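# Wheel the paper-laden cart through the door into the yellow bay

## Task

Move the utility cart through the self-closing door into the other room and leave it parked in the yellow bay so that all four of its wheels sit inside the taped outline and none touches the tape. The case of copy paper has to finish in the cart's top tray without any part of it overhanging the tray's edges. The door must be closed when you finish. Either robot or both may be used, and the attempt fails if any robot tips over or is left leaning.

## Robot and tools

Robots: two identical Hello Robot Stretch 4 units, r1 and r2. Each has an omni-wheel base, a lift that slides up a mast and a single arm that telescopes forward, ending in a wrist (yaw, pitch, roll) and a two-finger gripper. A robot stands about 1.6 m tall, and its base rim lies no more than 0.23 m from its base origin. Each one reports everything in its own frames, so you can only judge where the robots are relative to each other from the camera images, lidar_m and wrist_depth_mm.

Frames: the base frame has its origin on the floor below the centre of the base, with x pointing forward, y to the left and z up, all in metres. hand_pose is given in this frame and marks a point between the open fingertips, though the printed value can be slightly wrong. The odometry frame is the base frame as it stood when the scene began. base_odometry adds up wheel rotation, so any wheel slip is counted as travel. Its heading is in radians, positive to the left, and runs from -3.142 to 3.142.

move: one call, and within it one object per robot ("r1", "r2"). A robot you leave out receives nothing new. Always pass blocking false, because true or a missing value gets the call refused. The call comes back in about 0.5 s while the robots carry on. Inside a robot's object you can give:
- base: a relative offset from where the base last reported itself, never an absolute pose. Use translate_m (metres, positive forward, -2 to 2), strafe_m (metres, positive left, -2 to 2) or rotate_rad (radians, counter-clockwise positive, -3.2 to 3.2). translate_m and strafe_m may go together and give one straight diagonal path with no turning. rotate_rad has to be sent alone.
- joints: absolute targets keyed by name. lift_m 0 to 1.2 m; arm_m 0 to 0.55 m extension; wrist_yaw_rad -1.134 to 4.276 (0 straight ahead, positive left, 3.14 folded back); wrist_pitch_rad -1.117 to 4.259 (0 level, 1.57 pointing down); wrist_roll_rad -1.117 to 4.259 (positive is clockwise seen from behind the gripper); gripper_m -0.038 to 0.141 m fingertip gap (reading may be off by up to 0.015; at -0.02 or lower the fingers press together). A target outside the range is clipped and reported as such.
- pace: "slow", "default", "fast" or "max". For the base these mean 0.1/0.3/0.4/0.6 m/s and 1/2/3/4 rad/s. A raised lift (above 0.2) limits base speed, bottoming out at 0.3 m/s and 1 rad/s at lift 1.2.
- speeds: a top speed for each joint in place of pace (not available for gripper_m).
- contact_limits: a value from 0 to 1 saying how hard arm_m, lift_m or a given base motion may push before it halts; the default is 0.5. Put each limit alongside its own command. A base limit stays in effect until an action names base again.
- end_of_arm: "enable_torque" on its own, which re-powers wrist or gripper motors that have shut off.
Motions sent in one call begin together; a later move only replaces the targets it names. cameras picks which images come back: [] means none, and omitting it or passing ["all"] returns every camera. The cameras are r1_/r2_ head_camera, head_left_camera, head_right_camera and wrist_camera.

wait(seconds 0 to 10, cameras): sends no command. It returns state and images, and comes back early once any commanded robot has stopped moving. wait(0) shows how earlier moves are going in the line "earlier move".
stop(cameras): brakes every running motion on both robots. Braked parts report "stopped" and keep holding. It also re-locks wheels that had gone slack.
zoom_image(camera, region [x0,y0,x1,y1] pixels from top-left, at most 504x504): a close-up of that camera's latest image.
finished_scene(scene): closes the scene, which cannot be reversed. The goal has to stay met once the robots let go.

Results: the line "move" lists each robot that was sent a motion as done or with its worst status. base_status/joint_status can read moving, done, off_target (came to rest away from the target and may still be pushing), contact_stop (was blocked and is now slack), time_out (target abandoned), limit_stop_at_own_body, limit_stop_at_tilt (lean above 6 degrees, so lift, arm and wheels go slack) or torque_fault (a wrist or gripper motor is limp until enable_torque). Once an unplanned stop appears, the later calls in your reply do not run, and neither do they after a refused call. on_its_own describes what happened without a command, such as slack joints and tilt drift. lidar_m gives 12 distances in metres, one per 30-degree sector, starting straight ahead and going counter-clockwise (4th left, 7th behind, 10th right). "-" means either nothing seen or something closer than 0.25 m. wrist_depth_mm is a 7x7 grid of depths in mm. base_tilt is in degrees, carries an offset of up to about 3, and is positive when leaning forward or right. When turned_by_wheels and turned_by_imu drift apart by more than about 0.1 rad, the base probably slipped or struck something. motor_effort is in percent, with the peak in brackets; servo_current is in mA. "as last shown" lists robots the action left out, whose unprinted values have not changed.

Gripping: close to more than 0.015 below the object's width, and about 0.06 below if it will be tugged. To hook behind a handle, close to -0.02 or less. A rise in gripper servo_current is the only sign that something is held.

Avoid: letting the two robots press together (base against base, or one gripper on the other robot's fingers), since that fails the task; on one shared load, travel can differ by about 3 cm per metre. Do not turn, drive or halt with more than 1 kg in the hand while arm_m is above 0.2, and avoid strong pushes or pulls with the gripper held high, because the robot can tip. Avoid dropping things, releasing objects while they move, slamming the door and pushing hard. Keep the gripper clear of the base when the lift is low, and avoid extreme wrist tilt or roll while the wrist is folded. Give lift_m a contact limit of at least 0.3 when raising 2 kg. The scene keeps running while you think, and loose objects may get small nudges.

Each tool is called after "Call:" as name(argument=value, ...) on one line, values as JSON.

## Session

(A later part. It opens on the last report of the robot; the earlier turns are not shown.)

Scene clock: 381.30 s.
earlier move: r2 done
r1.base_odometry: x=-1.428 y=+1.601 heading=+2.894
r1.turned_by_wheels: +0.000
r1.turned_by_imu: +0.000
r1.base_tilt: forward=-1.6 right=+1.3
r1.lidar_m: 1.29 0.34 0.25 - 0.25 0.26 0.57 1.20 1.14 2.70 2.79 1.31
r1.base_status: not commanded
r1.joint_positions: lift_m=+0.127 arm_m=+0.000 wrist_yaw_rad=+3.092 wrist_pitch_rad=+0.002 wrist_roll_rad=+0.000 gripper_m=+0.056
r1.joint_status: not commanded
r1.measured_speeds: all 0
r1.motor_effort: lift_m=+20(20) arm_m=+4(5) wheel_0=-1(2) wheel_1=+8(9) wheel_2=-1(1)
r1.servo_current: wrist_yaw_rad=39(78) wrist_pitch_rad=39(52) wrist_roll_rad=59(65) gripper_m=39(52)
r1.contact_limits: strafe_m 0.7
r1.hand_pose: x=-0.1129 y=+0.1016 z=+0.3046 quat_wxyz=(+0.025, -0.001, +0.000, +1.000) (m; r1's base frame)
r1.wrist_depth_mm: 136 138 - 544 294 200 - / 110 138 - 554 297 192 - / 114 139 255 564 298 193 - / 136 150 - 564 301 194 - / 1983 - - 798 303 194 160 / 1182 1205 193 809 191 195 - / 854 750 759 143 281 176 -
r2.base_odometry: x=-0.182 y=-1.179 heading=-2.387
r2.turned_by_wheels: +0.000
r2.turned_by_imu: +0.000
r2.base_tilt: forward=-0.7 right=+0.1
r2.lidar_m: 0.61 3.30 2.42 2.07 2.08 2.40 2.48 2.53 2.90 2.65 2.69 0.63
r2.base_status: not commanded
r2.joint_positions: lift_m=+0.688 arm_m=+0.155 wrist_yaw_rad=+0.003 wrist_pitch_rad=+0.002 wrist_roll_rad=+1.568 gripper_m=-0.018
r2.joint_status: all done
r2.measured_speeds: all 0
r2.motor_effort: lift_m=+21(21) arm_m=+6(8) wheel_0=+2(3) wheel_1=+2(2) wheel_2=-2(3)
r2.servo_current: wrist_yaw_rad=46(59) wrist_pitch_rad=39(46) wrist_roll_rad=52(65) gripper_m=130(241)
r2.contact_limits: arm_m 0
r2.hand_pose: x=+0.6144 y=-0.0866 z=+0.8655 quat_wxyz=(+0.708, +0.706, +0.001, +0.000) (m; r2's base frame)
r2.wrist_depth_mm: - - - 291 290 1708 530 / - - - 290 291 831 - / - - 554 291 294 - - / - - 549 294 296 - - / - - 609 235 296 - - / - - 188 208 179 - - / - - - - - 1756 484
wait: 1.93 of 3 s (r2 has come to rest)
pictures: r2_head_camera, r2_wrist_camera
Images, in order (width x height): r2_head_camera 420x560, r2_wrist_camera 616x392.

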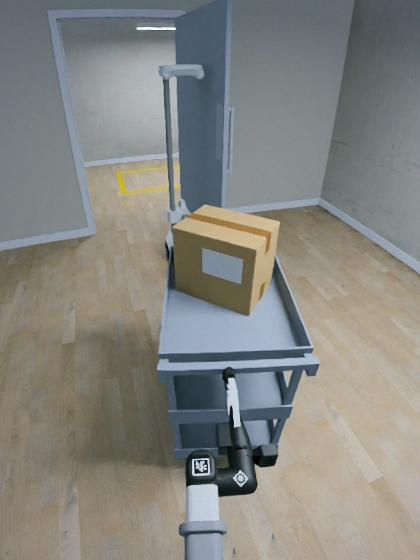

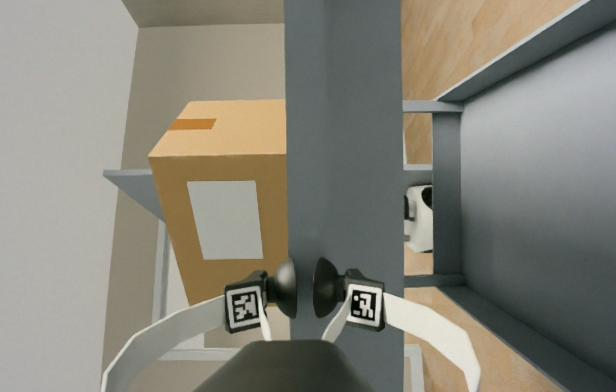

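Call:
move(blocking=false, r2={"joints":{"gripper_m":0.12}}, cameras=[])

Call:
wait(seconds=2, cameras=["r2_wrist_camera"])

Call:
move(blocking=false, r2={"joints":{"arm_m":0.195},"contact_limits":{"arm_m":0.0},"speeds":{"arm_m":0.1}}, cameras=[])

Call:
wait(seconds=2, cameras=["r2_head_camera","r2_wrist_camera"])

Call:
zoom_image(camera="r2_head_camera", region=[140, 320, 340, 480])

Scene clock: 392.87 s.
move: r2 moving
r1: as last shown
r1.lidar_m: 1.28 0.32 0.25 - 0.25 0.25 0.55 1.20 1.13 2.72 2.81 1.30
r1.servo_current: wrist_yaw_rad=52(65) wrist_pitch_rad=39(46) wrist_roll_rad=59(72) gripper_m=33(46)
r1.contact_limits: strafe_m 0.7
r1.wrist_depth_mm: 136 138 - 544 293 200 - / 110 138 - 554 298 191 - / 113 138 254 554 298 194 - / 136 150 - 564 300 194 - / 1921 - - 798 304 194 160 / 1160 1205 194 820 191 195 - / 854 768 759 143 282 175 -
r2.base_odometry: x=-0.182 y=-1.179 heading=-2.387
r2.turned_by_wheels: +0.000
r2.turned_by_imu: +0.000
r2.base_tilt: forward=-0.7 right=+0.0
r2.lidar_m: 0.61 3.30 2.45 2.06 2.07 2.40 2.52 2.52 2.91 2.68 2.68 0.63
r2.base_status: not commanded
r2.joint_positions: lift_m=+0.688 arm_m=+0.155 wrist_yaw_rad=+0.003 wrist_pitch_rad=+0.002 wrist_roll_rad=+1.568 gripper_m=+0.005
r2.joint_status: gripper_m moving
r2.measured_speeds: all 0
r2.motor_effort: lift_m=+21(21) arm_m=+6(7) wheel_0=+3(3) wheel_1=+2(2) wheel_2=-2(2)
r2.servo_current: wrist_yaw_rad=39(59) wrist_pitch_rad=39(46) wrist_roll_rad=46(59) gripper_m=65(124)
r2.contact_limits: arm_m 0
r2.hand_pose: x=+0.6144 y=-0.0866 z=+0.8655 quat_wxyz=(+0.708, +0.706, +0.001, +0.000) (m; r2's base frame)
r2.wrist_depth_mm: - - - 293 294 1708 500 / - - - 294 294 809 - / - - 564 296 296 - - / - - 544 296 297 - - / - - 603 238 300 - - / - - 191 214 181 - - / - - - - - 1708 488
pictures: none
No camera images: "cameras" was empty.

Scene clock: 394.53 s.
earlier move: r2 done
r1.base_odometry: x=-1.428 y=+1.601 heading=+2.894
r1.turned_by_wheels: +0.000
r1.turned_by_imu: +0.000
r1.base_tilt: forward=-1.6 right=+1.3
r1.lidar_m: 1.29 0.32 0.25 - 0.25 0.25 0.55 1.22 1.12 2.70 2.79 1.30
r1.base_status: not commanded
r1.joint_positions: lift_m=+0.127 arm_m=+0.000 wrist_yaw_rad=+3.092 wrist_pitch_rad=+0.002 wrist_roll_rad=+0.000 gripper_m=+0.056
r1.joint_status: not commanded
r1.measured_speeds: all 0
r1.motor_effort: lift_m=+20(20) arm_m=+4(5) wheel_0=-1(2) wheel_1=+8(9) wheel_2=-1(1)
r1.servo_current: wrist_yaw_rad=59(65) wrist_pitch_rad=46(52) wrist_roll_rad=52(72) gripper_m=39(46)
r1.contact_limits: strafe_m 0.7
r1.hand_pose: x=-0.1129 y=+0.1016 z=+0.3046 quat_wxyz=(+0.025, -0.001, +0.000, +1.000) (m; r1's base frame)
r1.wrist_depth_mm: 136 138 - 544 294 200 - / 110 138 - 554 297 191 - / 113 139 255 554 298 193 - / 136 150 - 564 301 194 - / 1921 - - 809 304 195 160 / 1182 1205 194 809 191 194 - / 854 750 750 143 281 176 -
r2.base_odometry: x=-0.182 y=-1.179 heading=-2.387
r2.turned_by_wheels: +0.000
r2.turned_by_imu: +0.000
r2.base_tilt: forward=-0.7 right=+0.1
r2.lidar_m: 0.63 3.28 2.43 2.09 2.07 2.39 2.52 2.50 2.90 2.69 2.69 0.63
r2.base_status: not commanded
r2.joint_positions: lift_m=+0.688 arm_m=+0.155 wrist_yaw_rad=+0.002 wrist_pitch_rad=+0.002 wrist_roll_rad=+1.568 gripper_m=+0.120
r2.joint_status: all done
r2.measured_speeds: all 0
r2.motor_effort: lift_m=+21(21) arm_m=+6(7) wheel_0=+2(3) wheel_1=+2(2) wheel_2=-3(3)
r2.servo_current: wrist_yaw_rad=46(59) wrist_pitch_rad=39(46) wrist_roll_rad=52(65) gripper_m=46(124)
r2.contact_limits: arm_m 0
r2.hand_pose: x=+0.6143 y=-0.0869 z=+0.8655 quat_wxyz=(+0.708, +0.706, +0.001, +0.000) (m; r2's base frame)
r2.wrist_depth_mm: - - - 298 297 1661 521 / - - - 297 297 878 - / - - 569 297 300 - - / - - 544 298 300 - - / - - 597 239 300 - - / - - 200 240 200 - - / - - - - - 1708 500
wait: 1.67 of 2 s (r2 has come to rest)
pictures: r2_wrist_camera
Images, in order (width x height): r2_wrist_camera 616x392.

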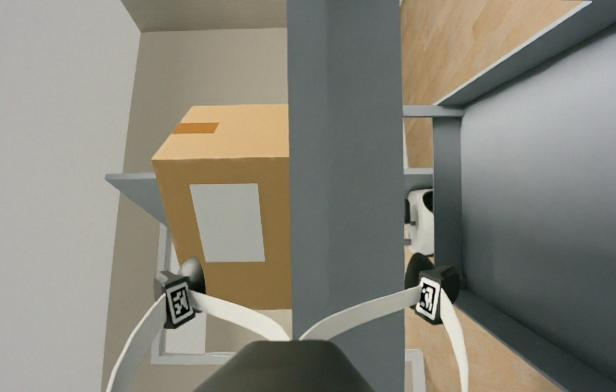

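Scene clock: 395.03 s.
move: r2 moving
r1: as last shown
r1.base_tilt: forward=-1.6 right=+1.2
r1.lidar_m: 1.30 0.33 0.25 - 0.25 0.26 0.55 1.23 1.11 2.71 2.79 1.30
r1.motor_effort: lift_m=+20(20) arm_m=+4(5) wheel_0=-1(1) wheel_1=+8(8) wheel_2=-1(1)
r1.servo_current: wrist_yaw_rad=46(59) wrist_pitch_rad=39(46) wrist_roll_rad=52(65) gripper_m=46(46)
r1.contact_limits: strafe_m 0.7
r1.wrist_depth_mm: 136 138 - 544 293 200 - / 110 138 - 544 297 192 - / 114 139 252 559 301 193 - / 136 150 - 564 300 193 - / 1983 - - 798 301 194 160 / 1182 1160 193 809 190 194 - / 854 759 759 143 281 176 -
r2.base_odometry: x=-0.182 y=-1.179 heading=-2.387
r2.turned_by_wheels: +0.000
r2.turned_by_imu: +0.000
r2.base_tilt: forward=-0.7 right=+0.0
r2.lidar_m: 0.61 3.28 2.44 2.08 2.06 2.40 2.52 2.51 2.92 2.68 2.64 0.66
r2.base_status: not commanded
r2.joint_positions: lift_m=+0.688 arm_m=+0.190 wrist_yaw_rad=+0.002 wrist_pitch_rad=+0.002 wrist_roll_rad=+1.568 gripper_m=+0.120
r2.joint_status: arm_m moving
r2.measured_speeds: translate_m=+0.000 strafe_m=+0.000 rotate_rad=+0.000 lift_m=+0.000 arm_m=+0.065 wrist_yaw_rad=+0.000 wrist_pitch_rad=+0.000 wrist_roll_rad=+0.000
r2.motor_effort: lift_m=+21(21) arm_m=+6(14) wheel_0=+3(3) wheel_1=+2(2) wheel_2=-2(3)
r2.servo_current: wrist_yaw_rad=46(52) wrist_pitch_rad=39(46) wrist_roll_rad=46(59) gripper_m=46(59)
r2.contact_limits: arm_m 0
r2.hand_pose: x=+0.6499 y=-0.0869 z=+0.8655 quat_wxyz=(+0.708, +0.706, +0.001, +0.000) (m; r2's base frame)
r2.wrist_depth_mm: - - - 263 265 1708 504 / - - - 264 265 831 - / - - 521 265 265 854 - / - - 517 265 265 878 - / - - 559 267 265 - - / - - 200 207 213 - - / - - - - - 1708 492
pictures: none
No camera images: "cameras" was empty.

Scene clock: 395.47 s.
earlier move: r2 done
r1.base_odometry: x=-1.428 y=+1.601 heading=+2.894
r1.turned_by_wheels: +0.000
r1.turned_by_imu: +0.000
r1.base_tilt: forward=-1.6 right=+1.3
r1.lidar_m: 1.29 0.31 0.25 - 0.25 0.25 0.55 1.22 1.13 2.72 2.80 1.32
r1.base_status: not commanded
r1.joint_positions: lift_m=+0.127 arm_m=+0.000 wrist_yaw_rad=+3.092 wrist_pitch_rad=+0.002 wrist_roll_rad=+0.000 gripper_m=+0.056
r1.joint_status: not commanded
r1.measured_speeds: all 0
r1.motor_effort: lift_m=+20(20) arm_m=+4(5) wheel_0=-1(2) wheel_1=+8(8) wheel_2=-1(1)
r1.servo_current: wrist_yaw_rad=39(59) wrist_pitch_rad=39(46) wrist_roll_rad=39(65) gripper_m=46(46)
r1.contact_limits: strafe_m 0.7
r1.hand_pose: x=-0.1129 y=+0.1016 z=+0.3046 quat_wxyz=(+0.025, -0.001, +0.000, +1.000) (m; r1's base frame)
r1.wrist_depth_mm: 136 138 - 549 294 200 - / 110 138 - 549 296 192 - / 114 139 254 559 297 194 - / 136 149 - 559 301 193 - / 1921 - - 798 303 194 160 / 1229 1205 194 809 191 194 - / 866 750 759 143 282 175 -
r2.base_odometry: x=-0.182 y=-1.179 heading=-2.387
r2.turned_by_wheels: +0.000
r2.turned_by_imu: +0.000
r2.base_tilt: forward=-0.7 right=+0.1
r2.lidar_m: 0.60 3.31 2.46 2.09 2.06 2.43 2.51 2.50 2.91 2.68 2.67 0.63
r2.base_status: not commanded
r2.joint_positions: lift_m=+0.688 arm_m=+0.195 wrist_yaw_rad=+0.002 wrist_pitch_rad=+0.002 wrist_roll_rad=+1.568 gripper_m=+0.120
r2.joint_status: all done
r2.measured_speeds: all 0
r2.motor_effort: lift_m=+21(21) arm_m=+7(14) wheel_0=+2(3) wheel_1=+2(2) wheel_2=-2(3)
r2.servo_current: wrist_yaw_rad=59(59) wrist_pitch_rad=39(46) wrist_roll_rad=39(59) gripper_m=46(59)
r2.contact_limits: arm_m 0
r2.hand_pose: x=+0.6543 y=-0.0869 z=+0.8655 quat_wxyz=(+0.708, +0.706, +0.001, +0.000) (m; r2's base frame)
r2.wrist_depth_mm: - - - 196 256 1708 535 / - - - 255 256 798 - / - - 508 257 257 854 - / - - 508 259 259 854 - / - - 544 258 258 - - / - - 200 200 198 - - / - - - - 260 1756 492
wait: 0.43 of 2 s (r2 has come to rest)
pictures: r2_head_camera, r2_wrist_camera
Images, in order (width x height): r2_head_camera 420x560, r2_wrist_camera 616x392.

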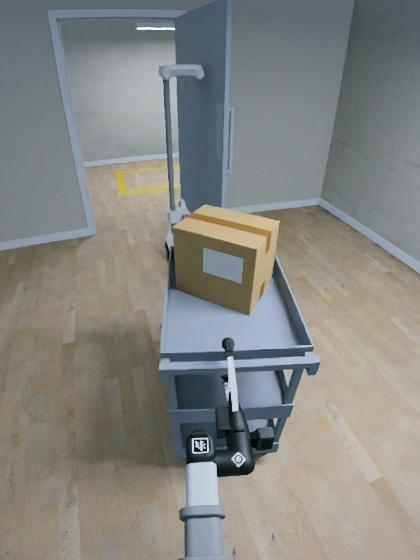

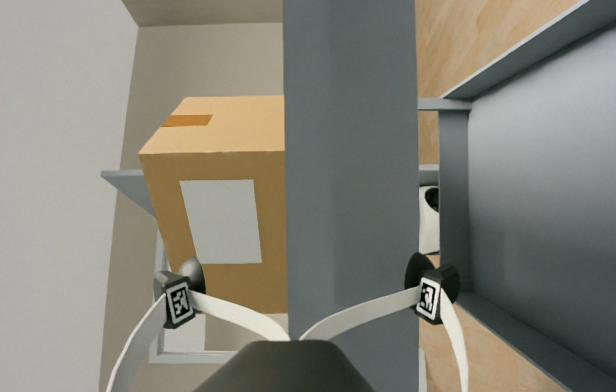

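Scaled by 2.520 from the camera's 420x560 image, which has a finer 1200x1600 frame.

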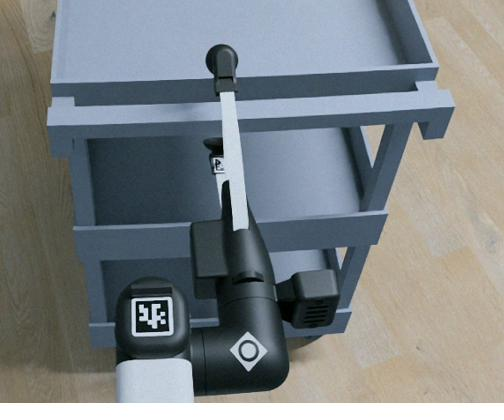

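Call:
move(blocking=false, r2={"joints":{"gripper_m":-0.02}}, cameras=[])

Call:
wait(seconds=3, cameras=["r2_head_camera","r2_wrist_camera"])

Call:
zoom_image(camera="r2_head_camera", region=[140, 320, 340, 480])

Scene clock: 402.07 s.
move: r2 moving
r1: as last shown
r1.base_tilt: forward=-1.6 right=+1.2
r1.lidar_m: 1.30 0.32 0.25 - 0.25 0.25 0.54 1.23 1.12 2.71 2.80 1.30
r1.motor_effort: lift_m=+20(20) arm_m=+4(4) wheel_0=-1(1) wheel_1=+8(9) wheel_2=-1(1)
r1.servo_current: wrist_yaw_rad=52(72) wrist_pitch_rad=39(46) wrist_roll_rad=46(59) gripper_m=33(46)
r1.contact_limits: strafe_m 0.7
r1.wrist_depth_mm: 136 138 - 539 294 201 - / 110 138 - 554 297 192 - / 114 139 254 559 301 193 - / 136 150 - 564 300 195 - / 1921 - - 809 301 195 160 / 1205 1182 195 809 191 194 - / 854 768 759 143 281 175 -
r2.base_odometry: x=-0.182 y=-1.179 heading=-2.387
r2.turned_by_wheels: +0.000
r2.turned_by_imu: +0.000
r2.base_tilt: forward=-0.7 right=+0.1
r2.lidar_m: 0.62 3.30 2.46 2.08 2.07 2.42 2.53 2.49 2.91 2.69 2.67 0.65
r2.base_status: not commanded
r2.joint_positions: lift_m=+0.688 arm_m=+0.195 wrist_yaw_rad=+0.002 wrist_pitch_rad=+0.002 wrist_roll_rad=+1.568 gripper_m=+0.106
r2.joint_status: gripper_m moving
r2.measured_speeds: all 0
r2.motor_effort: lift_m=+21(21) arm_m=+7(7) wheel_0=+3(3) wheel_1=+2(2) wheel_2=-2(3)
r2.servo_current: wrist_yaw_rad=46(59) wrist_pitch_rad=33(39) wrist_roll_rad=52(59) gripper_m=104(104)
r2.contact_limits: arm_m 0
r2.hand_pose: x=+0.6543 y=-0.0869 z=+0.8655 quat_wxyz=(+0.708, +0.706, +0.001, +0.000) (m; r2's base frame)
r2.wrist_depth_mm: - - - 196 256 1661 530 / - - - 257 256 798 - / - - 508 258 257 854 - / - - 508 257 258 866 - / - - 559 258 258 842 - / - - 196 200 190 - - / - - - - 260 1708 496
pictures: none
No camera images: "cameras" was empty.

Scene clock: 403.73 s.
earlier move: r2 done
r1.base_odometry: x=-1.428 y=+1.601 heading=+2.894
r1.turned_by_wheels: +0.000
r1.turned_by_imu: +0.000
r1.base_tilt: forward=-1.6 right=+1.3
r1.lidar_m: 1.30 0.32 0.25 - 0.25 0.26 0.56 1.23 1.14 2.72 2.80 1.32
r1.base_status: not commanded
r1.joint_positions: lift_m=+0.127 arm_m=+0.000 wrist_yaw_rad=+3.092 wrist_pitch_rad=+0.002 wrist_roll_rad=+0.000 gripper_m=+0.056
r1.joint_status: not commanded
r1.measured_speeds: all 0
r1.motor_effort: lift_m=+20(20) arm_m=+4(5) wheel_0=-1(2) wheel_1=+8(9) wheel_2=-1(1)
r1.servo_current: wrist_yaw_rad=52(78) wrist_pitch_rad=46(52) wrist_roll_rad=59(78) gripper_m=33(46)
r1.contact_limits: strafe_m 0.7
r1.hand_pose: x=-0.1129 y=+0.1016 z=+0.3046 quat_wxyz=(+0.025, -0.001, +0.000, +1.000) (m; r1's base frame)
r1.wrist_depth_mm: 136 138 - 544 294 200 - / 110 138 - 554 298 191 - / 114 139 254 559 300 193 - / 136 150 - 564 301 194 - / 1983 - - 809 301 195 160 / 1205 1205 194 820 191 195 - / 842 759 750 143 281 175 -
r2.base_odometry: x=-0.182 y=-1.179 heading=-2.387
r2.turned_by_wheels: +0.000
r2.turned_by_imu: +0.000
r2.base_tilt: forward=-0.7 right=+0.0
r2.lidar_m: 0.60 3.29 2.44 2.05 2.03 2.41 2.52 2.51 2.92 2.68 2.66 0.62
r2.base_status: not commanded
r2.joint_positions: lift_m=+0.688 arm_m=+0.195 wrist_yaw_rad=+0.002 wrist_pitch_rad=+0.002 wrist_roll_rad=+1.568 gripper_m=-0.018
r2.joint_status: all done
r2.measured_speeds: all 0
r2.motor_effort: lift_m=+21(21) arm_m=+5(7) wheel_0=+3(3) wheel_1=+2(2) wheel_2=-2(3)
r2.servo_current: wrist_yaw_rad=33(59) wrist_pitch_rad=33(46) wrist_roll_rad=46(65) gripper_m=137(241)
r2.contact_limits: arm_m 0
r2.hand_pose: x=+0.6544 y=-0.0869 z=+0.8655 quat_wxyz=(+0.708, +0.706, +0.001, +0.000) (m; r2's base frame)
r2.wrist_depth_mm: - - - 187 247 1661 - / - - - 187 247 820 - / - - 488 189 249 854 - / - - 496 190 250 831 - / - - 559 190 250 854 - / - - 187 196 177 - - / - - - - - 1618 477
wait: 1.67 of 3 s (r2 has come to rest)
pictures: r2_head_camera, r2_wrist_camera
Images, in order (width x height): r2_head_camera 420x560, r2_wrist_camera 616x392.

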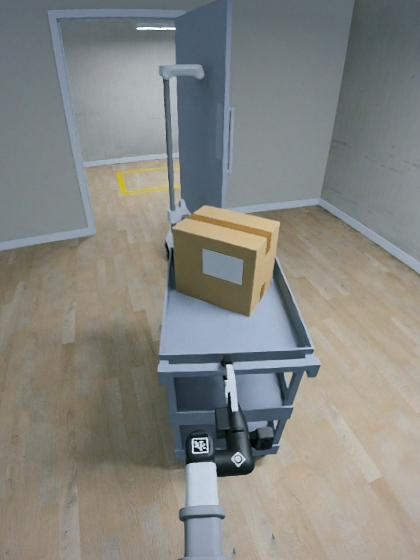

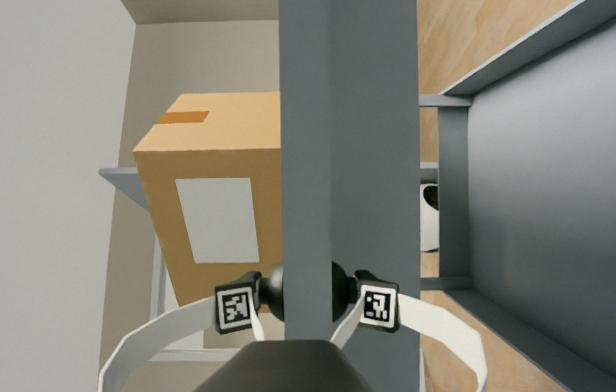

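Scaled by 2.520 from the camera's 420x560 image, which has a finer 1200x1600 frame.

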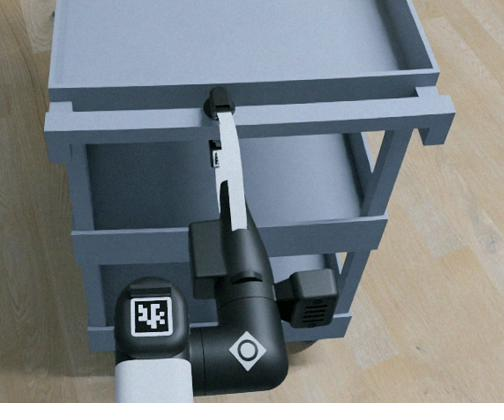

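Call:
move(blocking=false, r2={"base":{"strafe_m":0.3},"pace":"slow"}, cameras=["r1_head_camera","r1_head_left_camera","r1_head_right_camera"])

Call:
wait(seconds=4, cameras=["r2_head_camera","r2_wrist_camera"])

Scene clock: 452.57 s.
move: r2 moving
r1: as last shown
r1.lidar_m: 1.31 0.33 0.25 - 0.25 0.25 0.56 1.26 1.12 2.71 2.80 1.29
r1.motor_effort: lift_m=+20(20) arm_m=+4(5) wheel_0=-1(1) wheel_1=+8(9) wheel_2=-1(1)
r1.servo_current: wrist_yaw_rad=46(72) wrist_pitch_rad=46(46) wrist_roll_rad=52(65) gripper_m=46(46)
r1.contact_limits: strafe_m 0.7
r1.wrist_depth_mm: 136 138 - 544 293 200 - / 110 138 - 554 298 191 - / 114 139 254 559 298 193 - / 136 150 - 569 300 193 - / 1983 - - 798 301 195 160 / 1182 1205 193 809 191 194 - / 842 750 750 143 281 176 -
r2.base_odometry: x=-0.172 y=-1.189 heading=-2.388
r2.turned_by_wheels: +0.000
r2.turned_by_imu: +0.000
r2.base_tilt: forward=-0.7 right=+0.0
r2.lidar_m: 0.60 3.30 2.45 2.04 2.05 2.37 2.53 2.51 2.89 2.68 2.68 0.61
r2.base_status: strafe_m moving
r2.joint_positions: lift_m=+0.688 arm_m=+0.195 wrist_yaw_rad=+0.001 wrist_pitch_rad=+0.002 wrist_roll_rad=+1.568 gripper_m=-0.018
r2.joint_status: not commanded
r2.measured_speeds: translate_m=+0.001 strafe_m=+0.056 rotate_rad=-0.007 lift_m=+0.000 arm_m=+0.000 wrist_yaw_rad=-0.016 wrist_pitch_rad=+0.000 wrist_roll_rad=+0.000
r2.motor_effort: lift_m=+21(21) arm_m=+5(5) wheel_0=-8(11) wheel_1=+7(8) wheel_2=+0(2)
r2.servo_current: wrist_yaw_rad=39(52) wrist_pitch_rad=39(46) wrist_roll_rad=39(59) gripper_m=130(143)
r2.contact_limits: arm_m 0
r2.hand_pose: x=+0.6543 y=-0.0871 z=+0.8655 quat_wxyz=(+0.708, +0.706, +0.001, +0.000) (m; r2's base frame)
r2.wrist_depth_mm: - - - 188 247 1661 - / - - - 189 249 798 - / - - 492 189 250 854 - / - - 500 190 249 854 - / - - 554 190 251 866 - / - - 186 191 178 - - / - - - - - 1618 480
pictures: r1_head_camera, r1_head_left_camera, r1_head_right_camera
Images, in order (width x height): r1_head_camera 420x560, r1_head_left_camera 420x672, r1_head_right_camera 420x672.

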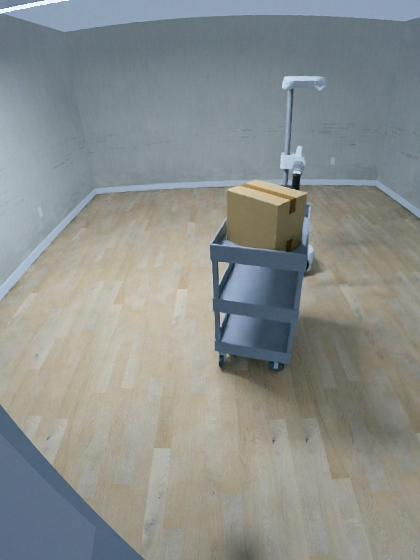

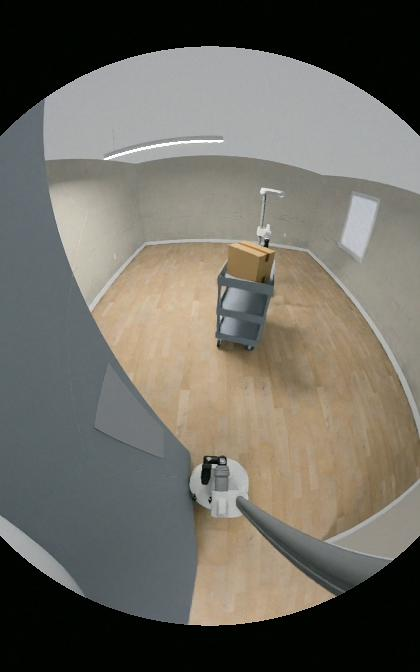

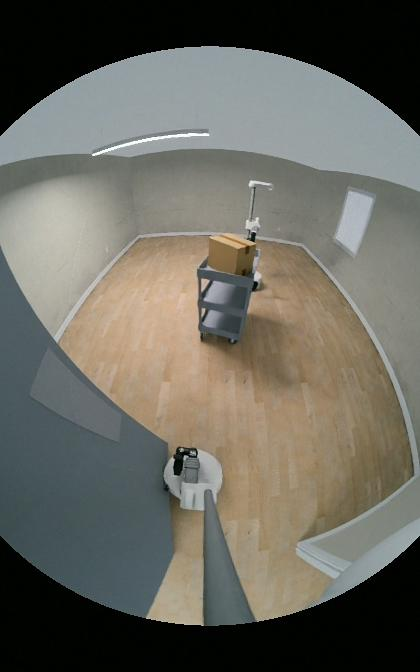

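Scene clock: 456.20 s.
earlier move: r2 done
r1.base_odometry: x=-1.428 y=+1.601 heading=+2.894
r1.turned_by_wheels: +0.000
r1.turned_by_imu: +0.000
r1.base_tilt: forward=-1.6 right=+1.3
r1.lidar_m: 1.33 0.32 0.25 - 0.25 0.25 0.56 1.25 1.12 2.72 2.81 1.36
r1.base_status: not commanded
r1.joint_positions: lift_m=+0.127 arm_m=+0.000 wrist_yaw_rad=+3.092 wrist_pitch_rad=+0.002 wrist_roll_rad=+0.000 gripper_m=+0.056
r1.joint_status: not commanded
r1.measured_speeds: all 0
r1.motor_effort: lift_m=+20(20) arm_m=+4(5) wheel_0=-1(2) wheel_1=+8(9) wheel_2=-1(1)
r1.servo_current: wrist_yaw_rad=46(72) wrist_pitch_rad=39(52) wrist_roll_rad=59(65) gripper_m=39(52)
r1.contact_limits: strafe_m 0.7
r1.hand_pose: x=-0.1129 y=+0.1016 z=+0.3046 quat_wxyz=(+0.025, -0.001, +0.000, +1.000) (m; r1's base frame)
r1.wrist_depth_mm: 136 138 - 549 293 200 - / 110 138 - 554 300 192 - / 114 139 254 554 298 193 - / 136 150 - 564 300 195 - / 1921 - - 798 303 195 160 / 1205 1229 193 809 191 194 - / 854 750 750 143 283 176 -
r2.base_odometry: x=+0.023 y=-1.398 heading=-2.387
r2.turned_by_wheels: +0.000
r2.turned_by_imu: +0.000
r2.base_tilt: forward=-0.7 right=+0.1
r2.lidar_m: 0.61 3.18 2.13 1.78 1.77 2.04 2.60 2.59 2.94 2.98 2.93 0.55
r2.base_status: done
r2.joint_positions: lift_m=+0.688 arm_m=+0.195 wrist_yaw_rad=-0.003 wrist_pitch_rad=+0.004 wrist_roll_rad=+1.568 gripper_m=-0.019
r2.joint_status: not commanded
r2.measured_speeds: all 0
r2.motor_effort: lift_m=+21(21) arm_m=+5(6) wheel_0=-4(15) wheel_1=+3(8) wheel_2=-1(2)
r2.servo_current: wrist_yaw_rad=39(59) wrist_pitch_rad=39(46) wrist_roll_rad=46(59) gripper_m=85(143)
r2.contact_limits: arm_m 0
r2.hand_pose: x=+0.6540 y=-0.0882 z=+0.8648 quat_wxyz=(+0.708, +0.706, +0.000, -0.002) (m; r2's base frame)
r2.wrist_depth_mm: - 377 377 110 165 - - / - 430 421 120 177 - - / - - 504 126 190 - - / - - - 137 206 - - / - - - 149 224 1708 504 / - - 189 166 181 1576 1118 / - - - - 314 327 1118
wait: 3.63 of 4 s (r2 has come to rest)
pictures: r2_head_camera, r2_wrist_camera
Images, in order (width x height): r2_head_camera 420x560, r2_wrist_camera 616x392.

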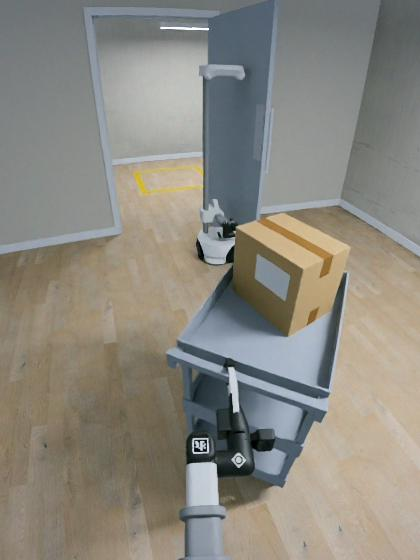

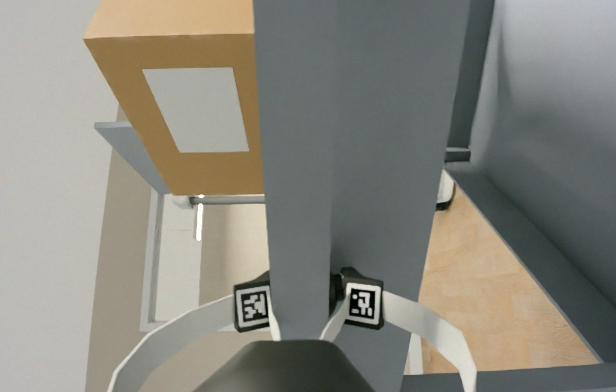

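Call:
move(blocking=false, r2={"base":{"strafe_m":0.15},"pace":"slow"}, cameras=[])

Call:
wait(seconds=3, cameras=["r1_head_camera","r1_head_left_camera","r2_head_camera"])

Call:
zoom_image(camera="r1_head_camera", region=[190, 210, 330, 390])

Scene clock: 472.57 s.
move: r2 moving
r1: as last shown
r1.base_tilt: forward=-1.5 right=+1.3
r1.lidar_m: 1.35 0.33 0.25 - 0.25 0.25 0.55 1.23 1.13 2.69 2.81 1.34
r1.motor_effort: lift_m=+20(20) arm_m=+4(4) wheel_0=-1(1) wheel_1=+8(9) wheel_2=-1(1)
r1.servo_current: wrist_yaw_rad=46(59) wrist_pitch_rad=39(46) wrist_roll_rad=46(65) gripper_m=39(46)
r1.contact_limits: strafe_m 0.7
r1.wrist_depth_mm: 136 138 - 549 294 201 - / 110 138 - 559 298 192 - / 113 138 254 559 300 193 - / 135 150 - 564 301 194 - / 1921 - - 798 301 195 160 / 1205 1182 193 809 191 193 - / 854 741 759 143 282 175 -
r2.base_odometry: x=+0.033 y=-1.408 heading=-2.388
r2.turned_by_wheels: +0.000
r2.turned_by_imu: +0.000
r2.base_tilt: forward=-0.6 right=+0.0
r2.lidar_m: 0.64 3.21 2.07 1.76 1.76 2.02 2.60 2.60 2.97 2.97 2.99 0.54
r2.base_status: strafe_m moving
r2.joint_positions: lift_m=+0.688 arm_m=+0.195 wrist_yaw_rad=-0.003 wrist_pitch_rad=+0.004 wrist_roll_rad=+1.568 gripper_m=-0.019
r2.joint_status: not commanded
r2.measured_speeds: translate_m=+0.000 strafe_m=+0.057 rotate_rad=+0.002 lift_m=+0.000 arm_m=+0.000 wrist_yaw_rad=+0.000 wrist_pitch_rad=+0.000 wrist_roll_rad=+0.000
r2.motor_effort: lift_m=+21(21) arm_m=+5(5) wheel_0=-13(14) wheel_1=+6(7) wheel_2=+0(1)
r2.servo_current: wrist_yaw_rad=46(59) wrist_pitch_rad=39(46) wrist_roll_rad=52(59) gripper_m=85(91)
r2.contact_limits: arm_m 0
r2.hand_pose: x=+0.6540 y=-0.0882 z=+0.8648 quat_wxyz=(+0.708, +0.706, +0.000, -0.002) (m; r2's base frame)
r2.wrist_depth_mm: - 373 375 108 164 - - / - 436 421 118 176 - - / - - 508 126 189 - - / - - - 136 206 - - / - - - 148 223 1708 496 / - - 188 167 181 1537 1118 / - - - - 317 325 1160
pictures: none
No camera images: "cameras" was empty.

Scene clock: 474.70 s.
earlier move: r2 done
r1.base_odometry: x=-1.428 y=+1.601 heading=+2.894
r1.turned_by_wheels: +0.000
r1.turned_by_imu: +0.000
r1.base_tilt: forward=-1.6 right=+1.3
r1.lidar_m: 1.34 0.32 0.25 - 0.25 0.25 0.55 1.21 1.12 2.71 2.80 1.35
r1.base_status: not commanded
r1.joint_positions: lift_m=+0.127 arm_m=+0.000 wrist_yaw_rad=+3.092 wrist_pitch_rad=+0.002 wrist_roll_rad=+0.000 gripper_m=+0.056
r1.joint_status: not commanded
r1.measured_speeds: all 0
r1.motor_effort: lift_m=+20(20) arm_m=+4(5) wheel_0=-1(2) wheel_1=+8(9) wheel_2=-1(1)
r1.servo_current: wrist_yaw_rad=52(65) wrist_pitch_rad=46(52) wrist_roll_rad=59(65) gripper_m=39(46)
r1.contact_limits: strafe_m 0.7
r1.hand_pose: x=-0.1129 y=+0.1016 z=+0.3046 quat_wxyz=(+0.025, -0.001, +0.000, +1.000) (m; r1's base frame)
r1.wrist_depth_mm: 136 138 - 544 294 200 - / 110 138 - 549 298 193 - / 114 139 253 559 300 193 - / 136 150 - 559 301 193 - / - - - 809 303 194 160 / 1160 1205 194 798 191 194 - / 854 750 741 143 281 175 -
r2.base_odometry: x=+0.126 y=-1.507 heading=-2.387
r2.turned_by_wheels: +0.000
r2.turned_by_imu: +0.000
r2.base_tilt: forward=-0.6 right=+0.0
r2.lidar_m: 0.61 3.17 1.92 1.64 1.62 1.89 2.63 2.65 3.01 3.11 3.09 0.50
r2.base_status: done
r2.joint_positions: lift_m=+0.688 arm_m=+0.195 wrist_yaw_rad=-0.003 wrist_pitch_rad=+0.004 wrist_roll_rad=+1.568 gripper_m=-0.019
r2.joint_status: not commanded
r2.measured_speeds: all 0
r2.motor_effort: lift_m=+21(21) arm_m=+5(5) wheel_0=-4(15) wheel_1=+3(8) wheel_2=+0(1)
r2.servo_current: wrist_yaw_rad=59(65) wrist_pitch_rad=46(52) wrist_roll_rad=39(65) gripper_m=78(91)
r2.contact_limits: arm_m 0
r2.hand_pose: x=+0.6540 y=-0.0882 z=+0.8648 quat_wxyz=(+0.708, +0.706, +0.000, -0.002) (m; r2's base frame)
r2.wrist_depth_mm: - 382 370 - 137 - - / - 480 462 - 152 - - / - - - - 170 - - / - - - 109 191 1499 517 / - - - 128 220 1537 466 / - - 187 150 181 1537 1182 / - - - - 330 340 340
wait: 2.13 of 3 s (r2 has come to rest)
pictures: r1_head_camera, r1_head_left_camera, r2_head_camera
Images, in order (width x height): r1_head_camera 420x560, r1_head_left_camera 420x672, r2_head_camera 420x560.

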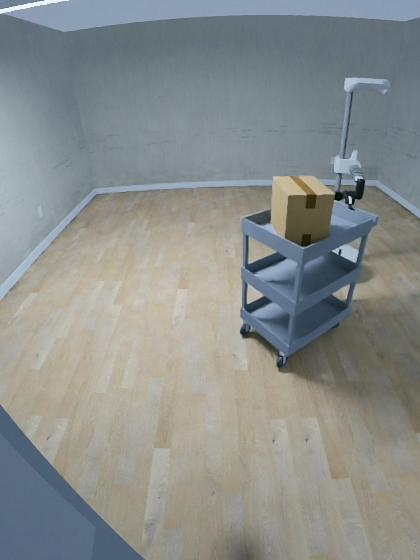

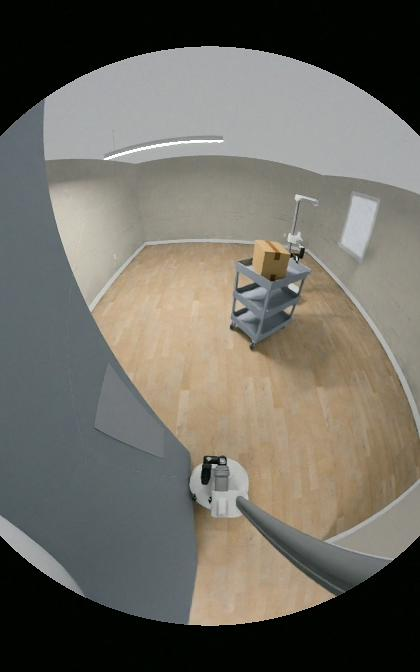

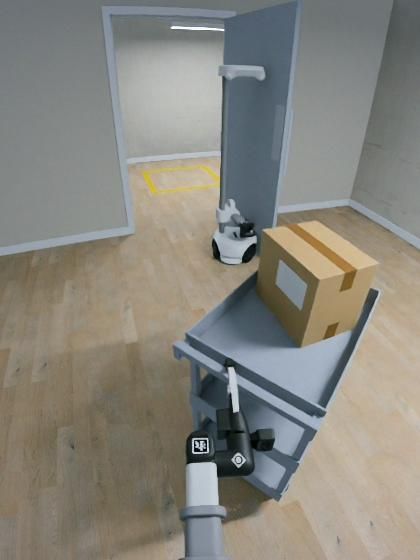

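Scaled by 2.800 from the camera's 420x560 image, which has a finer 600x800 frame.

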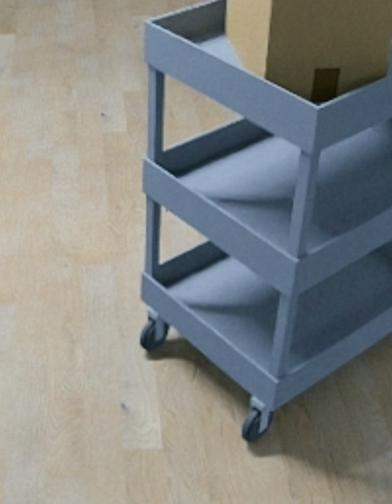

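Call:
move(blocking=false, r2={"base":{"translate_m":-0.95,"strafe_m":0.885},"pace":"slow"}, cameras=[])

Call:
wait(seconds=5, cameras=["r2_head_camera"])

Call:
wait(seconds=8.5, cameras=["r2_head_camera","r1_head_camera"])

Scene clock: 500.60 s.
move: r2 moving
r1: as last shown
r1.lidar_m: 1.37 0.30 0.25 - 0.25 0.27 0.56 1.24 1.11 2.70 2.80 1.37
r1.motor_effort: lift_m=+20(20) arm_m=+4(5) wheel_0=-1(1) wheel_1=+9(9) wheel_2=-1(1)
r1.servo_current: wrist_yaw_rad=52(59) wrist_pitch_rad=46(46) wrist_roll_rad=46(65) gripper_m=39(46)
r1.contact_limits: strafe_m 0.7
r1.wrist_depth_mm: 136 138 - 549 296 200 - / 110 138 - 549 298 192 - / 113 139 254 564 301 193 - / 136 150 - 559 301 194 - / - - - 809 303 195 160 / 1182 1205 194 809 191 195 - / 842 759 750 143 282 176 -
r2.base_odometry: x=+0.139 y=-1.507 heading=-2.388
r2.turned_by_wheels: +0.000
r2.turned_by_imu: +0.000
r2.base_tilt: forward=-0.7 right=+0.1
r2.lidar_m: 0.67 3.18 1.93 1.63 1.63 1.88 2.63 2.63 3.03 3.10 3.10 0.50
r2.base_status: translate_m moving; strafe_m moving
r2.joint_positions: lift_m=+0.688 arm_m=+0.195 wrist_yaw_rad=-0.003 wrist_pitch_rad=+0.004 wrist_roll_rad=+1.568 gripper_m=-0.019
r2.joint_status: not commanded
r2.measured_speeds: translate_m=-0.039 strafe_m=+0.035 rotate_rad=+0.004 lift_m=+0.000 arm_m=+0.000 wrist_yaw_rad=+0.000 wrist_pitch_rad=+0.000 wrist_roll_rad=+0.000
r2.motor_effort: lift_m=+21(21) arm_m=+5(5) wheel_0=-9(16) wheel_1=+3(5) wheel_2=+7(10)
r2.servo_current: wrist_yaw_rad=39(59) wrist_pitch_rad=46(46) wrist_roll_rad=46(59) gripper_m=78(98)
r2.contact_limits: arm_m 0
r2.hand_pose: x=+0.6540 y=-0.0882 z=+0.8648 quat_wxyz=(+0.708, +0.706, +0.000, -0.002) (m; r2's base frame)
r2.wrist_depth_mm: - 384 375 - 138 - - / - 504 462 - 156 - - / - - 609 - 171 - - / - - - 113 193 1430 521 / - - - 130 221 1576 473 / - - 187 152 181 1576 1160 / - - - - 330 338 338
pictures: none
No camera images: "cameras" was empty.

Scene clock: 505.60 s.
earlier move: r2 moving
r1.base_odometry: x=-1.428 y=+1.601 heading=+2.894
r1.turned_by_wheels: +0.000
r1.turned_by_imu: +0.000
r1.base_tilt: forward=-1.6 right=+1.3
r1.lidar_m: 2.11 0.33 0.25 - 0.25 0.25 0.56 1.20 1.13 2.72 2.80 1.80
r1.base_status: not commanded
r1.joint_positions: lift_m=+0.127 arm_m=+0.000 wrist_yaw_rad=+3.092 wrist_pitch_rad=+0.002 wrist_roll_rad=+0.000 gripper_m=+0.056
r1.joint_status: not commanded
r1.measured_speeds: all 0
r1.motor_effort: lift_m=+20(20) arm_m=+4(5) wheel_0=-1(2) wheel_1=+8(9) wheel_2=-1(1)
r1.servo_current: wrist_yaw_rad=52(72) wrist_pitch_rad=46(52) wrist_roll_rad=46(72) gripper_m=39(52)
r1.contact_limits: strafe_m 0.7
r1.hand_pose: x=-0.1129 y=+0.1016 z=+0.3046 quat_wxyz=(+0.025, -0.001, +0.000, +1.000) (m; r1's base frame)
r1.wrist_depth_mm: 136 138 - 549 294 201 - / 110 138 - 549 298 191 - / 114 139 254 554 300 194 - / 136 150 - 564 301 194 - / 1921 - - 809 303 194 160 / 1205 1182 194 820 191 194 - / 842 750 759 143 282 176 -
r2.base_odometry: x=+0.628 y=-1.504 heading=-2.387
r2.turned_by_wheels: +0.001
r2.turned_by_imu: +0.001
r2.base_tilt: forward=-0.7 right=+0.1
r2.lidar_m: 0.62 2.53 1.43 1.21 1.19 1.37 2.37 2.37 2.75 3.54 3.51 0.46
r2.base_status: translate_m moving; strafe_m moving
r2.joint_positions: lift_m=+0.688 arm_m=+0.195 wrist_yaw_rad=-0.001 wrist_pitch_rad=+0.004 wrist_roll_rad=+1.568 gripper_m=-0.019
r2.joint_status: not commanded
r2.measured_speeds: translate_m=-0.073 strafe_m=+0.068 rotate_rad=+0.000 lift_m=+0.000 arm_m=+0.000 wrist_yaw_rad=+0.000 wrist_pitch_rad=+0.000 wrist_roll_rad=+0.000
r2.motor_effort: lift_m=+21(21) arm_m=+5(5) wheel_0=-7(16) wheel_1=+4(7) wheel_2=+8(10)
r2.servo_current: wrist_yaw_rad=59(65) wrist_pitch_rad=46(52) wrist_roll_rad=39(59) gripper_m=91(98)
r2.contact_limits: arm_m 0
r2.hand_pose: x=+0.6541 y=-0.0878 z=+0.8648 quat_wxyz=(+0.708, +0.706, +0.001, -0.002) (m; r2's base frame)
r2.wrist_depth_mm: - 404 410 - - - - / - - 508 - - - - / - - - - 162 162 - / - - - - 189 1499 492 / - - - 116 219 1576 455 / - - 187 139 181 1576 1098 / - - - - - 1576 1118
wait: 5.00 s; no rest
pictures: r2_head_camera
Images, in order (width x height): r2_head_camera 420x560.

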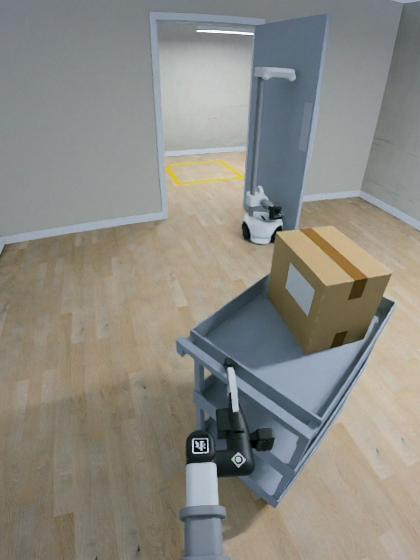

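Scene clock: 514.10 s.
earlier move: r2 moving
r1.base_odometry: x=-1.428 y=+1.601 heading=+2.894
r1.turned_by_wheels: +0.000
r1.turned_by_imu: -0.001
r1.base_tilt: forward=-1.6 right=+1.3
r1.lidar_m: 5.02 0.30 0.25 - 0.25 0.25 0.58 1.26 1.13 2.71 2.79 2.53
r1.base_status: not commanded
r1.joint_positions: lift_m=+0.127 arm_m=+0.000 wrist_yaw_rad=+3.092 wrist_pitch_rad=+0.002 wrist_roll_rad=+0.000 gripper_m=+0.056
r1.joint_status: not commanded
r1.measured_speeds: all 0
r1.motor_effort: lift_m=+20(20) arm_m=+4(5) wheel_0=-1(2) wheel_1=+8(9) wheel_2=-1(1)
r1.servo_current: wrist_yaw_rad=52(78) wrist_pitch_rad=33(52) wrist_roll_rad=65(72) gripper_m=39(52)
r1.contact_limits: strafe_m 0.7
r1.hand_pose: x=-0.1129 y=+0.1016 z=+0.3046 quat_wxyz=(+0.025, -0.001, +0.000, +1.000) (m; r1's base frame)
r1.wrist_depth_mm: 136 138 - 544 294 200 - / 110 138 - 554 300 191 - / 114 139 254 559 298 193 - / 136 150 - 559 300 193 - / 1983 - - 809 303 195 160 / 1205 1205 193 820 191 194 - / 854 759 741 143 281 175 -
r2.base_odometry: x=+1.424 y=-1.501 heading=-2.387
r2.turned_by_wheels: -0.001
r2.turned_by_imu: -0.003
r2.base_tilt: forward=-0.7 right=+0.0
r2.lidar_m: 0.62 1.10 0.59 0.50 0.46 0.57 1.10 1.96 2.25 3.89 4.20 0.44
r2.base_status: translate_m moving; strafe_m moving
r2.joint_positions: lift_m=+0.688 arm_m=+0.195 wrist_yaw_rad=-0.002 wrist_pitch_rad=+0.004 wrist_roll_rad=+1.568 gripper_m=-0.019
r2.joint_status: not commanded
r2.measured_speeds: all 0
r2.motor_effort: lift_m=+21(21) arm_m=+5(5) wheel_0=-7(16) wheel_1=+2(7) wheel_2=+3(11)
r2.servo_current: wrist_yaw_rad=46(72) wrist_pitch_rad=39(52) wrist_roll_rad=46(65) gripper_m=85(98)
r2.contact_limits: arm_m 0
r2.hand_pose: x=+0.6541 y=-0.0879 z=+0.8648 quat_wxyz=(+0.708, +0.706, +0.001, -0.002) (m; r2's base frame)
r2.wrist_depth_mm: - 488 - - - - - / - - - - - - - / - - - - - - 496 / - - - - - 1397 459 / - - - - - 1576 1182 / - - 186 121 178 353 1060 / - - - - - 1661 1182
wait: 8.50 s; no rest
pictures: r1_head_camera, r2_head_camera
Images, in order (width x height): r1_head_camera 420x560, r2_head_camera 420x560.

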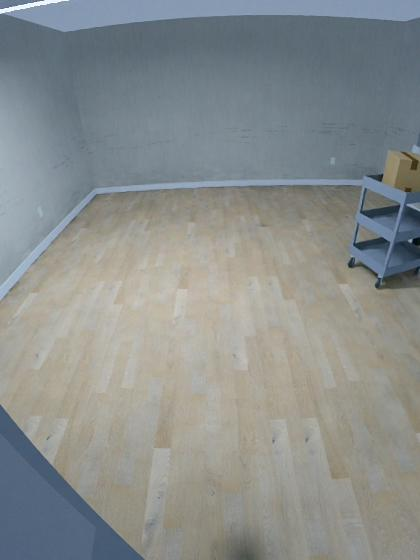

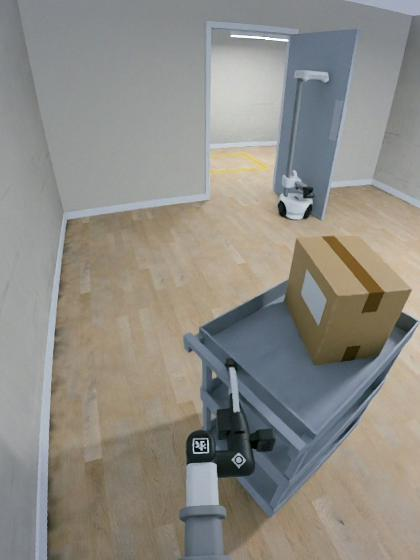

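Call:
move(blocking=false, cameras=["r2_head_camera","r2_head_right_camera","r1_head_camera"])

Scene clock: 537.40 s.
earlier move: r2 done
r1.base_odometry: x=-1.428 y=+1.601 heading=+2.894
r1.turned_by_wheels: +0.000
r1.turned_by_imu: +0.000
r1.base_tilt: forward=-1.6 right=+1.3
r1.lidar_m: 5.02 0.32 0.25 - 0.25 0.26 0.56 1.23 1.14 2.70 2.80 2.51
r1.base_status: not commanded
r1.joint_positions: lift_m=+0.127 arm_m=+0.000 wrist_yaw_rad=+3.092 wrist_pitch_rad=+0.002 wrist_roll_rad=+0.000 gripper_m=+0.056
r1.joint_status: not commanded
r1.measured_speeds: all 0
r1.motor_effort: lift_m=+20(20) arm_m=+4(5) wheel_0=-1(2) wheel_1=+8(9) wheel_2=-1(1)
r1.servo_current: wrist_yaw_rad=59(78) wrist_pitch_rad=46(52) wrist_roll_rad=52(72) gripper_m=39(52)
r1.contact_limits: strafe_m 0.7
r1.hand_pose: x=-0.1129 y=+0.1016 z=+0.3046 quat_wxyz=(+0.025, -0.001, +0.000, +1.000) (m; r1's base frame)
r1.wrist_depth_mm: 136 138 - 539 296 201 - / 110 138 - 554 297 192 - / 113 138 254 549 300 193 - / 136 150 - 564 300 194 - / 1921 - - 798 303 195 160 / 1205 1205 193 809 191 195 - / 842 759 750 143 281 176 -
r2.base_odometry: x=+1.424 y=-1.501 heading=-2.387
r2.turned_by_wheels: +0.000
r2.turned_by_imu: +0.000
r2.base_tilt: forward=-0.7 right=+0.1
r2.lidar_m: 0.61 1.11 0.61 0.50 0.49 0.58 1.08 1.95 2.27 3.85 4.21 0.45
r2.base_status: done
r2.joint_positions: lift_m=+0.688 arm_m=+0.195 wrist_yaw_rad=-0.002 wrist_pitch_rad=+0.004 wrist_roll_rad=+1.568 gripper_m=-0.019
r2.joint_status: not commanded
r2.measured_speeds: all 0
r2.motor_effort: lift_m=+21(21) arm_m=+5(5) wheel_0=-5(16) wheel_1=+3(7) wheel_2=+3(11)
r2.servo_current: wrist_yaw_rad=46(72) wrist_pitch_rad=39(52) wrist_roll_rad=33(65) gripper_m=85(98)
r2.contact_limits: arm_m 0
r2.hand_pose: x=+0.6541 y=-0.0879 z=+0.8648 quat_wxyz=(+0.708, +0.706, +0.001, -0.002) (m; r2's base frame)
r2.wrist_depth_mm: - 484 - - - - - / - - - - - - - / - - - - - - 496 / - - - - - 1397 466 / - - - - - 1537 1182 / - - 187 121 178 355 1060 / - - - - - 1661 1160
pictures: r1_head_camera, r2_head_camera, r2_head_right_camera
Images, in order (width x height): r1_head_camera 420x560, r2_head_camera 420x560, r2_head_right_camera 420x672.

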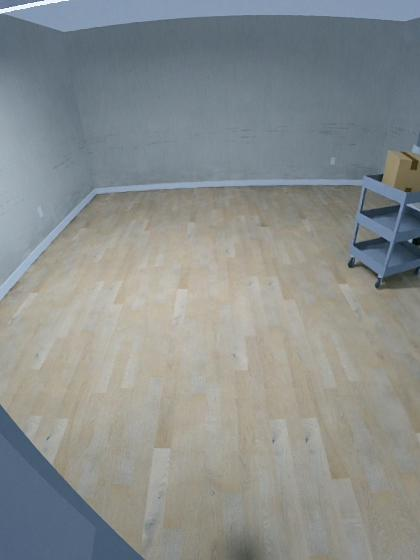

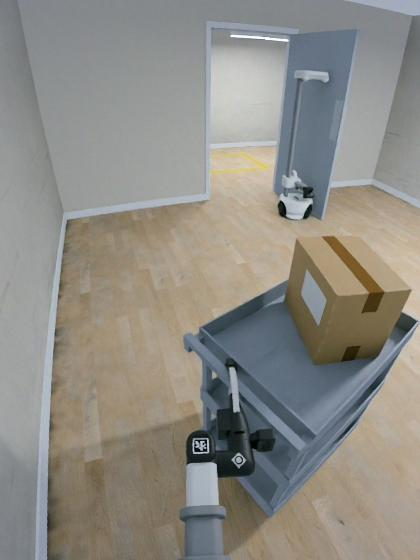

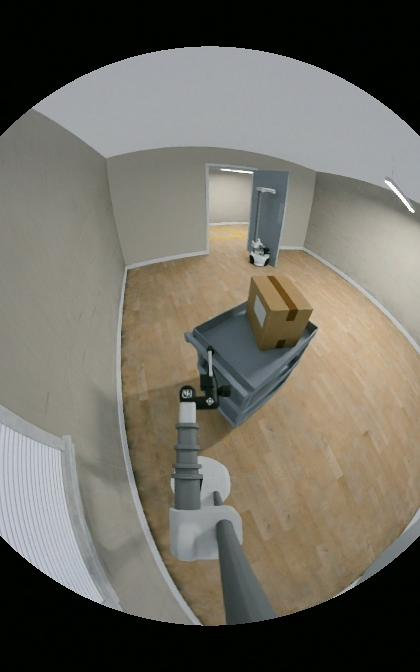

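Call:
move(blocking=false, r2={"base":{"translate_m":-0.16,"strafe_m":-0.41},"pace":"slow","contact_limits":{"strafe_m":0.5}}, cameras=[])

Call:
wait(seconds=6, cameras=["r2_head_camera","r2_head_right_camera"])

Scene clock: 544.33 s.
move: r2 moving
r1: as last shown
r1.lidar_m: 5.03 0.32 0.25 - 0.25 0.26 0.56 1.24 1.14 2.71 2.81 2.53
r1.motor_effort: lift_m=+20(20) arm_m=+4(5) wheel_0=-1(1) wheel_1=+8(9) wheel_2=-1(1)
r1.servo_current: wrist_yaw_rad=52(59) wrist_pitch_rad=39(46) wrist_roll_rad=46(65) gripper_m=46(46)
r1.contact_limits: strafe_m 0.7
r1.wrist_depth_mm: 136 138 - 544 294 200 - / 110 138 - 554 298 192 - / 114 139 254 559 300 193 - / 136 150 - 564 301 193 - / 1983 - - 809 303 195 161 / 1182 1229 193 798 191 194 - / 842 759 750 143 281 175 -
r2.base_odometry: x=+1.420 y=-1.490 heading=-2.387
r2.turned_by_wheels: +0.001
r2.turned_by_imu: +0.001
r2.base_tilt: forward=-0.7 right=+0.1
r2.lidar_m: 0.58 1.18 0.64 0.50 0.50 0.58 1.13 1.96 2.24 3.85 4.20 0.45
r2.base_status: translate_m moving; strafe_m moving
r2.joint_positions: lift_m=+0.688 arm_m=+0.195 wrist_yaw_rad=-0.001 wrist_pitch_rad=+0.004 wrist_roll_rad=+1.568 gripper_m=-0.019
r2.joint_status: not commanded
r2.measured_speeds: translate_m=-0.018 strafe_m=-0.044 rotate_rad=+0.003 lift_m=+0.000 arm_m=+0.000 wrist_yaw_rad=+0.012 wrist_pitch_rad=+0.000 wrist_roll_rad=+0.000
r2.motor_effort: lift_m=+21(21) arm_m=+5(5) wheel_0=+5(8) wheel_1=-9(9) wheel_2=+7(8)
r2.servo_current: wrist_yaw_rad=46(52) wrist_pitch_rad=46(46) wrist_roll_rad=33(59) gripper_m=85(91)
r2.contact_limits: arm_m 0; strafe_m 0.5
r2.hand_pose: x=+0.6541 y=-0.0877 z=+0.8648 quat_wxyz=(+0.708, +0.706, +0.001, -0.002) (m; r2's base frame)
r2.wrist_depth_mm: - - - - - - - / - - - - - - - / - - - - - - 488 / - - - - - 1397 459 / - - - - - 1576 1182 / - - - 112 173 353 359 / - - - - - 1708 1160
pictures: none
No camera images: "cameras" was empty.

Scene clock: 549.50 s.
earlier move: r2 done
r1.base_odometry: x=-1.428 y=+1.601 heading=+2.894
r1.turned_by_wheels: +0.000
r1.turned_by_imu: +0.000
r1.base_tilt: forward=-1.6 right=+1.3
r1.lidar_m: 5.04 0.30 0.25 - 0.25 0.25 0.53 1.24 1.14 2.71 2.79 2.50
r1.base_status: not commanded
r1.joint_positions: lift_m=+0.127 arm_m=+0.000 wrist_yaw_rad=+3.092 wrist_pitch_rad=+0.002 wrist_roll_rad=+0.000 gripper_m=+0.056
r1.joint_status: not commanded
r1.measured_speeds: all 0
r1.motor_effort: lift_m=+20(20) arm_m=+4(5) wheel_0=-1(2) wheel_1=+8(9) wheel_2=-1(1)
r1.servo_current: wrist_yaw_rad=46(72) wrist_pitch_rad=39(52) wrist_roll_rad=65(72) gripper_m=46(52)
r1.contact_limits: strafe_m 0.7
r1.hand_pose: x=-0.1129 y=+0.1016 z=+0.3046 quat_wxyz=(+0.025, -0.001, +0.000, +1.000) (m; r1's base frame)
r1.wrist_depth_mm: 136 138 - 549 294 200 - / 110 138 - 554 297 191 - / 113 139 254 559 300 193 - / 136 150 - 564 301 193 - / 1983 - - 798 301 194 160 / 1182 1205 193 820 191 194 - / 854 750 750 143 281 176 -
r2.base_odometry: x=+1.260 y=-1.093 heading=-2.387
r2.turned_by_wheels: +0.000
r2.turned_by_imu: +0.003
r2.base_tilt: forward=-0.7 right=+0.1
r2.lidar_m: 0.64 1.85 0.99 0.84 0.83 1.04 1.72 1.69 1.98 3.33 3.86 0.54
r2.base_status: done
r2.joint_positions: lift_m=+0.688 arm_m=+0.195 wrist_yaw_rad=+0.007 wrist_pitch_rad=+0.004 wrist_roll_rad=+1.568 gripper_m=-0.019
r2.joint_status: not commanded
r2.measured_speeds: all 0
r2.motor_effort: lift_m=+21(21) arm_m=+5(5) wheel_0=+7(18) wheel_1=-3(9) wheel_2=+6(12)
r2.servo_current: wrist_yaw_rad=59(72) wrist_pitch_rad=39(52) wrist_roll_rad=52(59) gripper_m=85(91)
r2.contact_limits: arm_m 0; strafe_m 0.5
r2.hand_pose: x=+0.6548 y=-0.0855 z=+0.8648 quat_wxyz=(+0.708, +0.706, +0.004, +0.001) (m; r2's base frame)
r2.wrist_depth_mm: - 370 370 107 164 - - / - 436 424 118 176 - - / - - 512 126 190 - - / - - - 137 205 - - / - - - 151 225 1618 512 / - - 188 167 175 1618 1182 / - - - - 270 - 1078
wait: 5.17 of 6 s (r2 has come to rest)
pictures: r2_head_camera, r2_head_right_camera
Images, in order (width x height): r2_head_camera 420x560, r2_head_right_camera 420x672.

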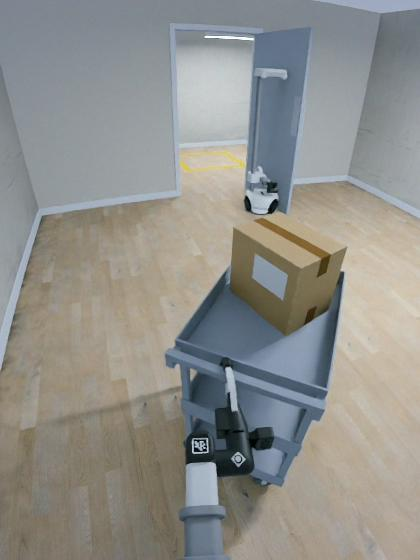

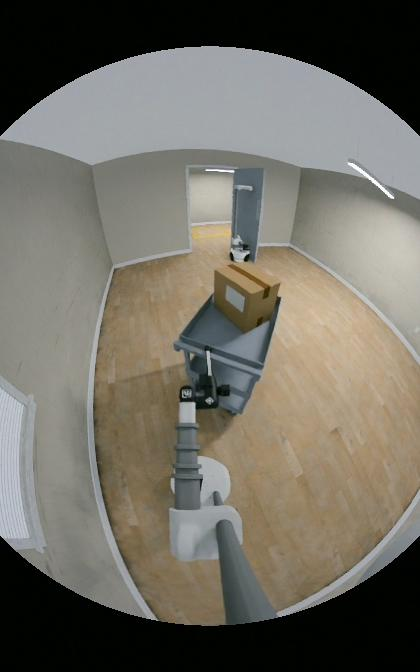

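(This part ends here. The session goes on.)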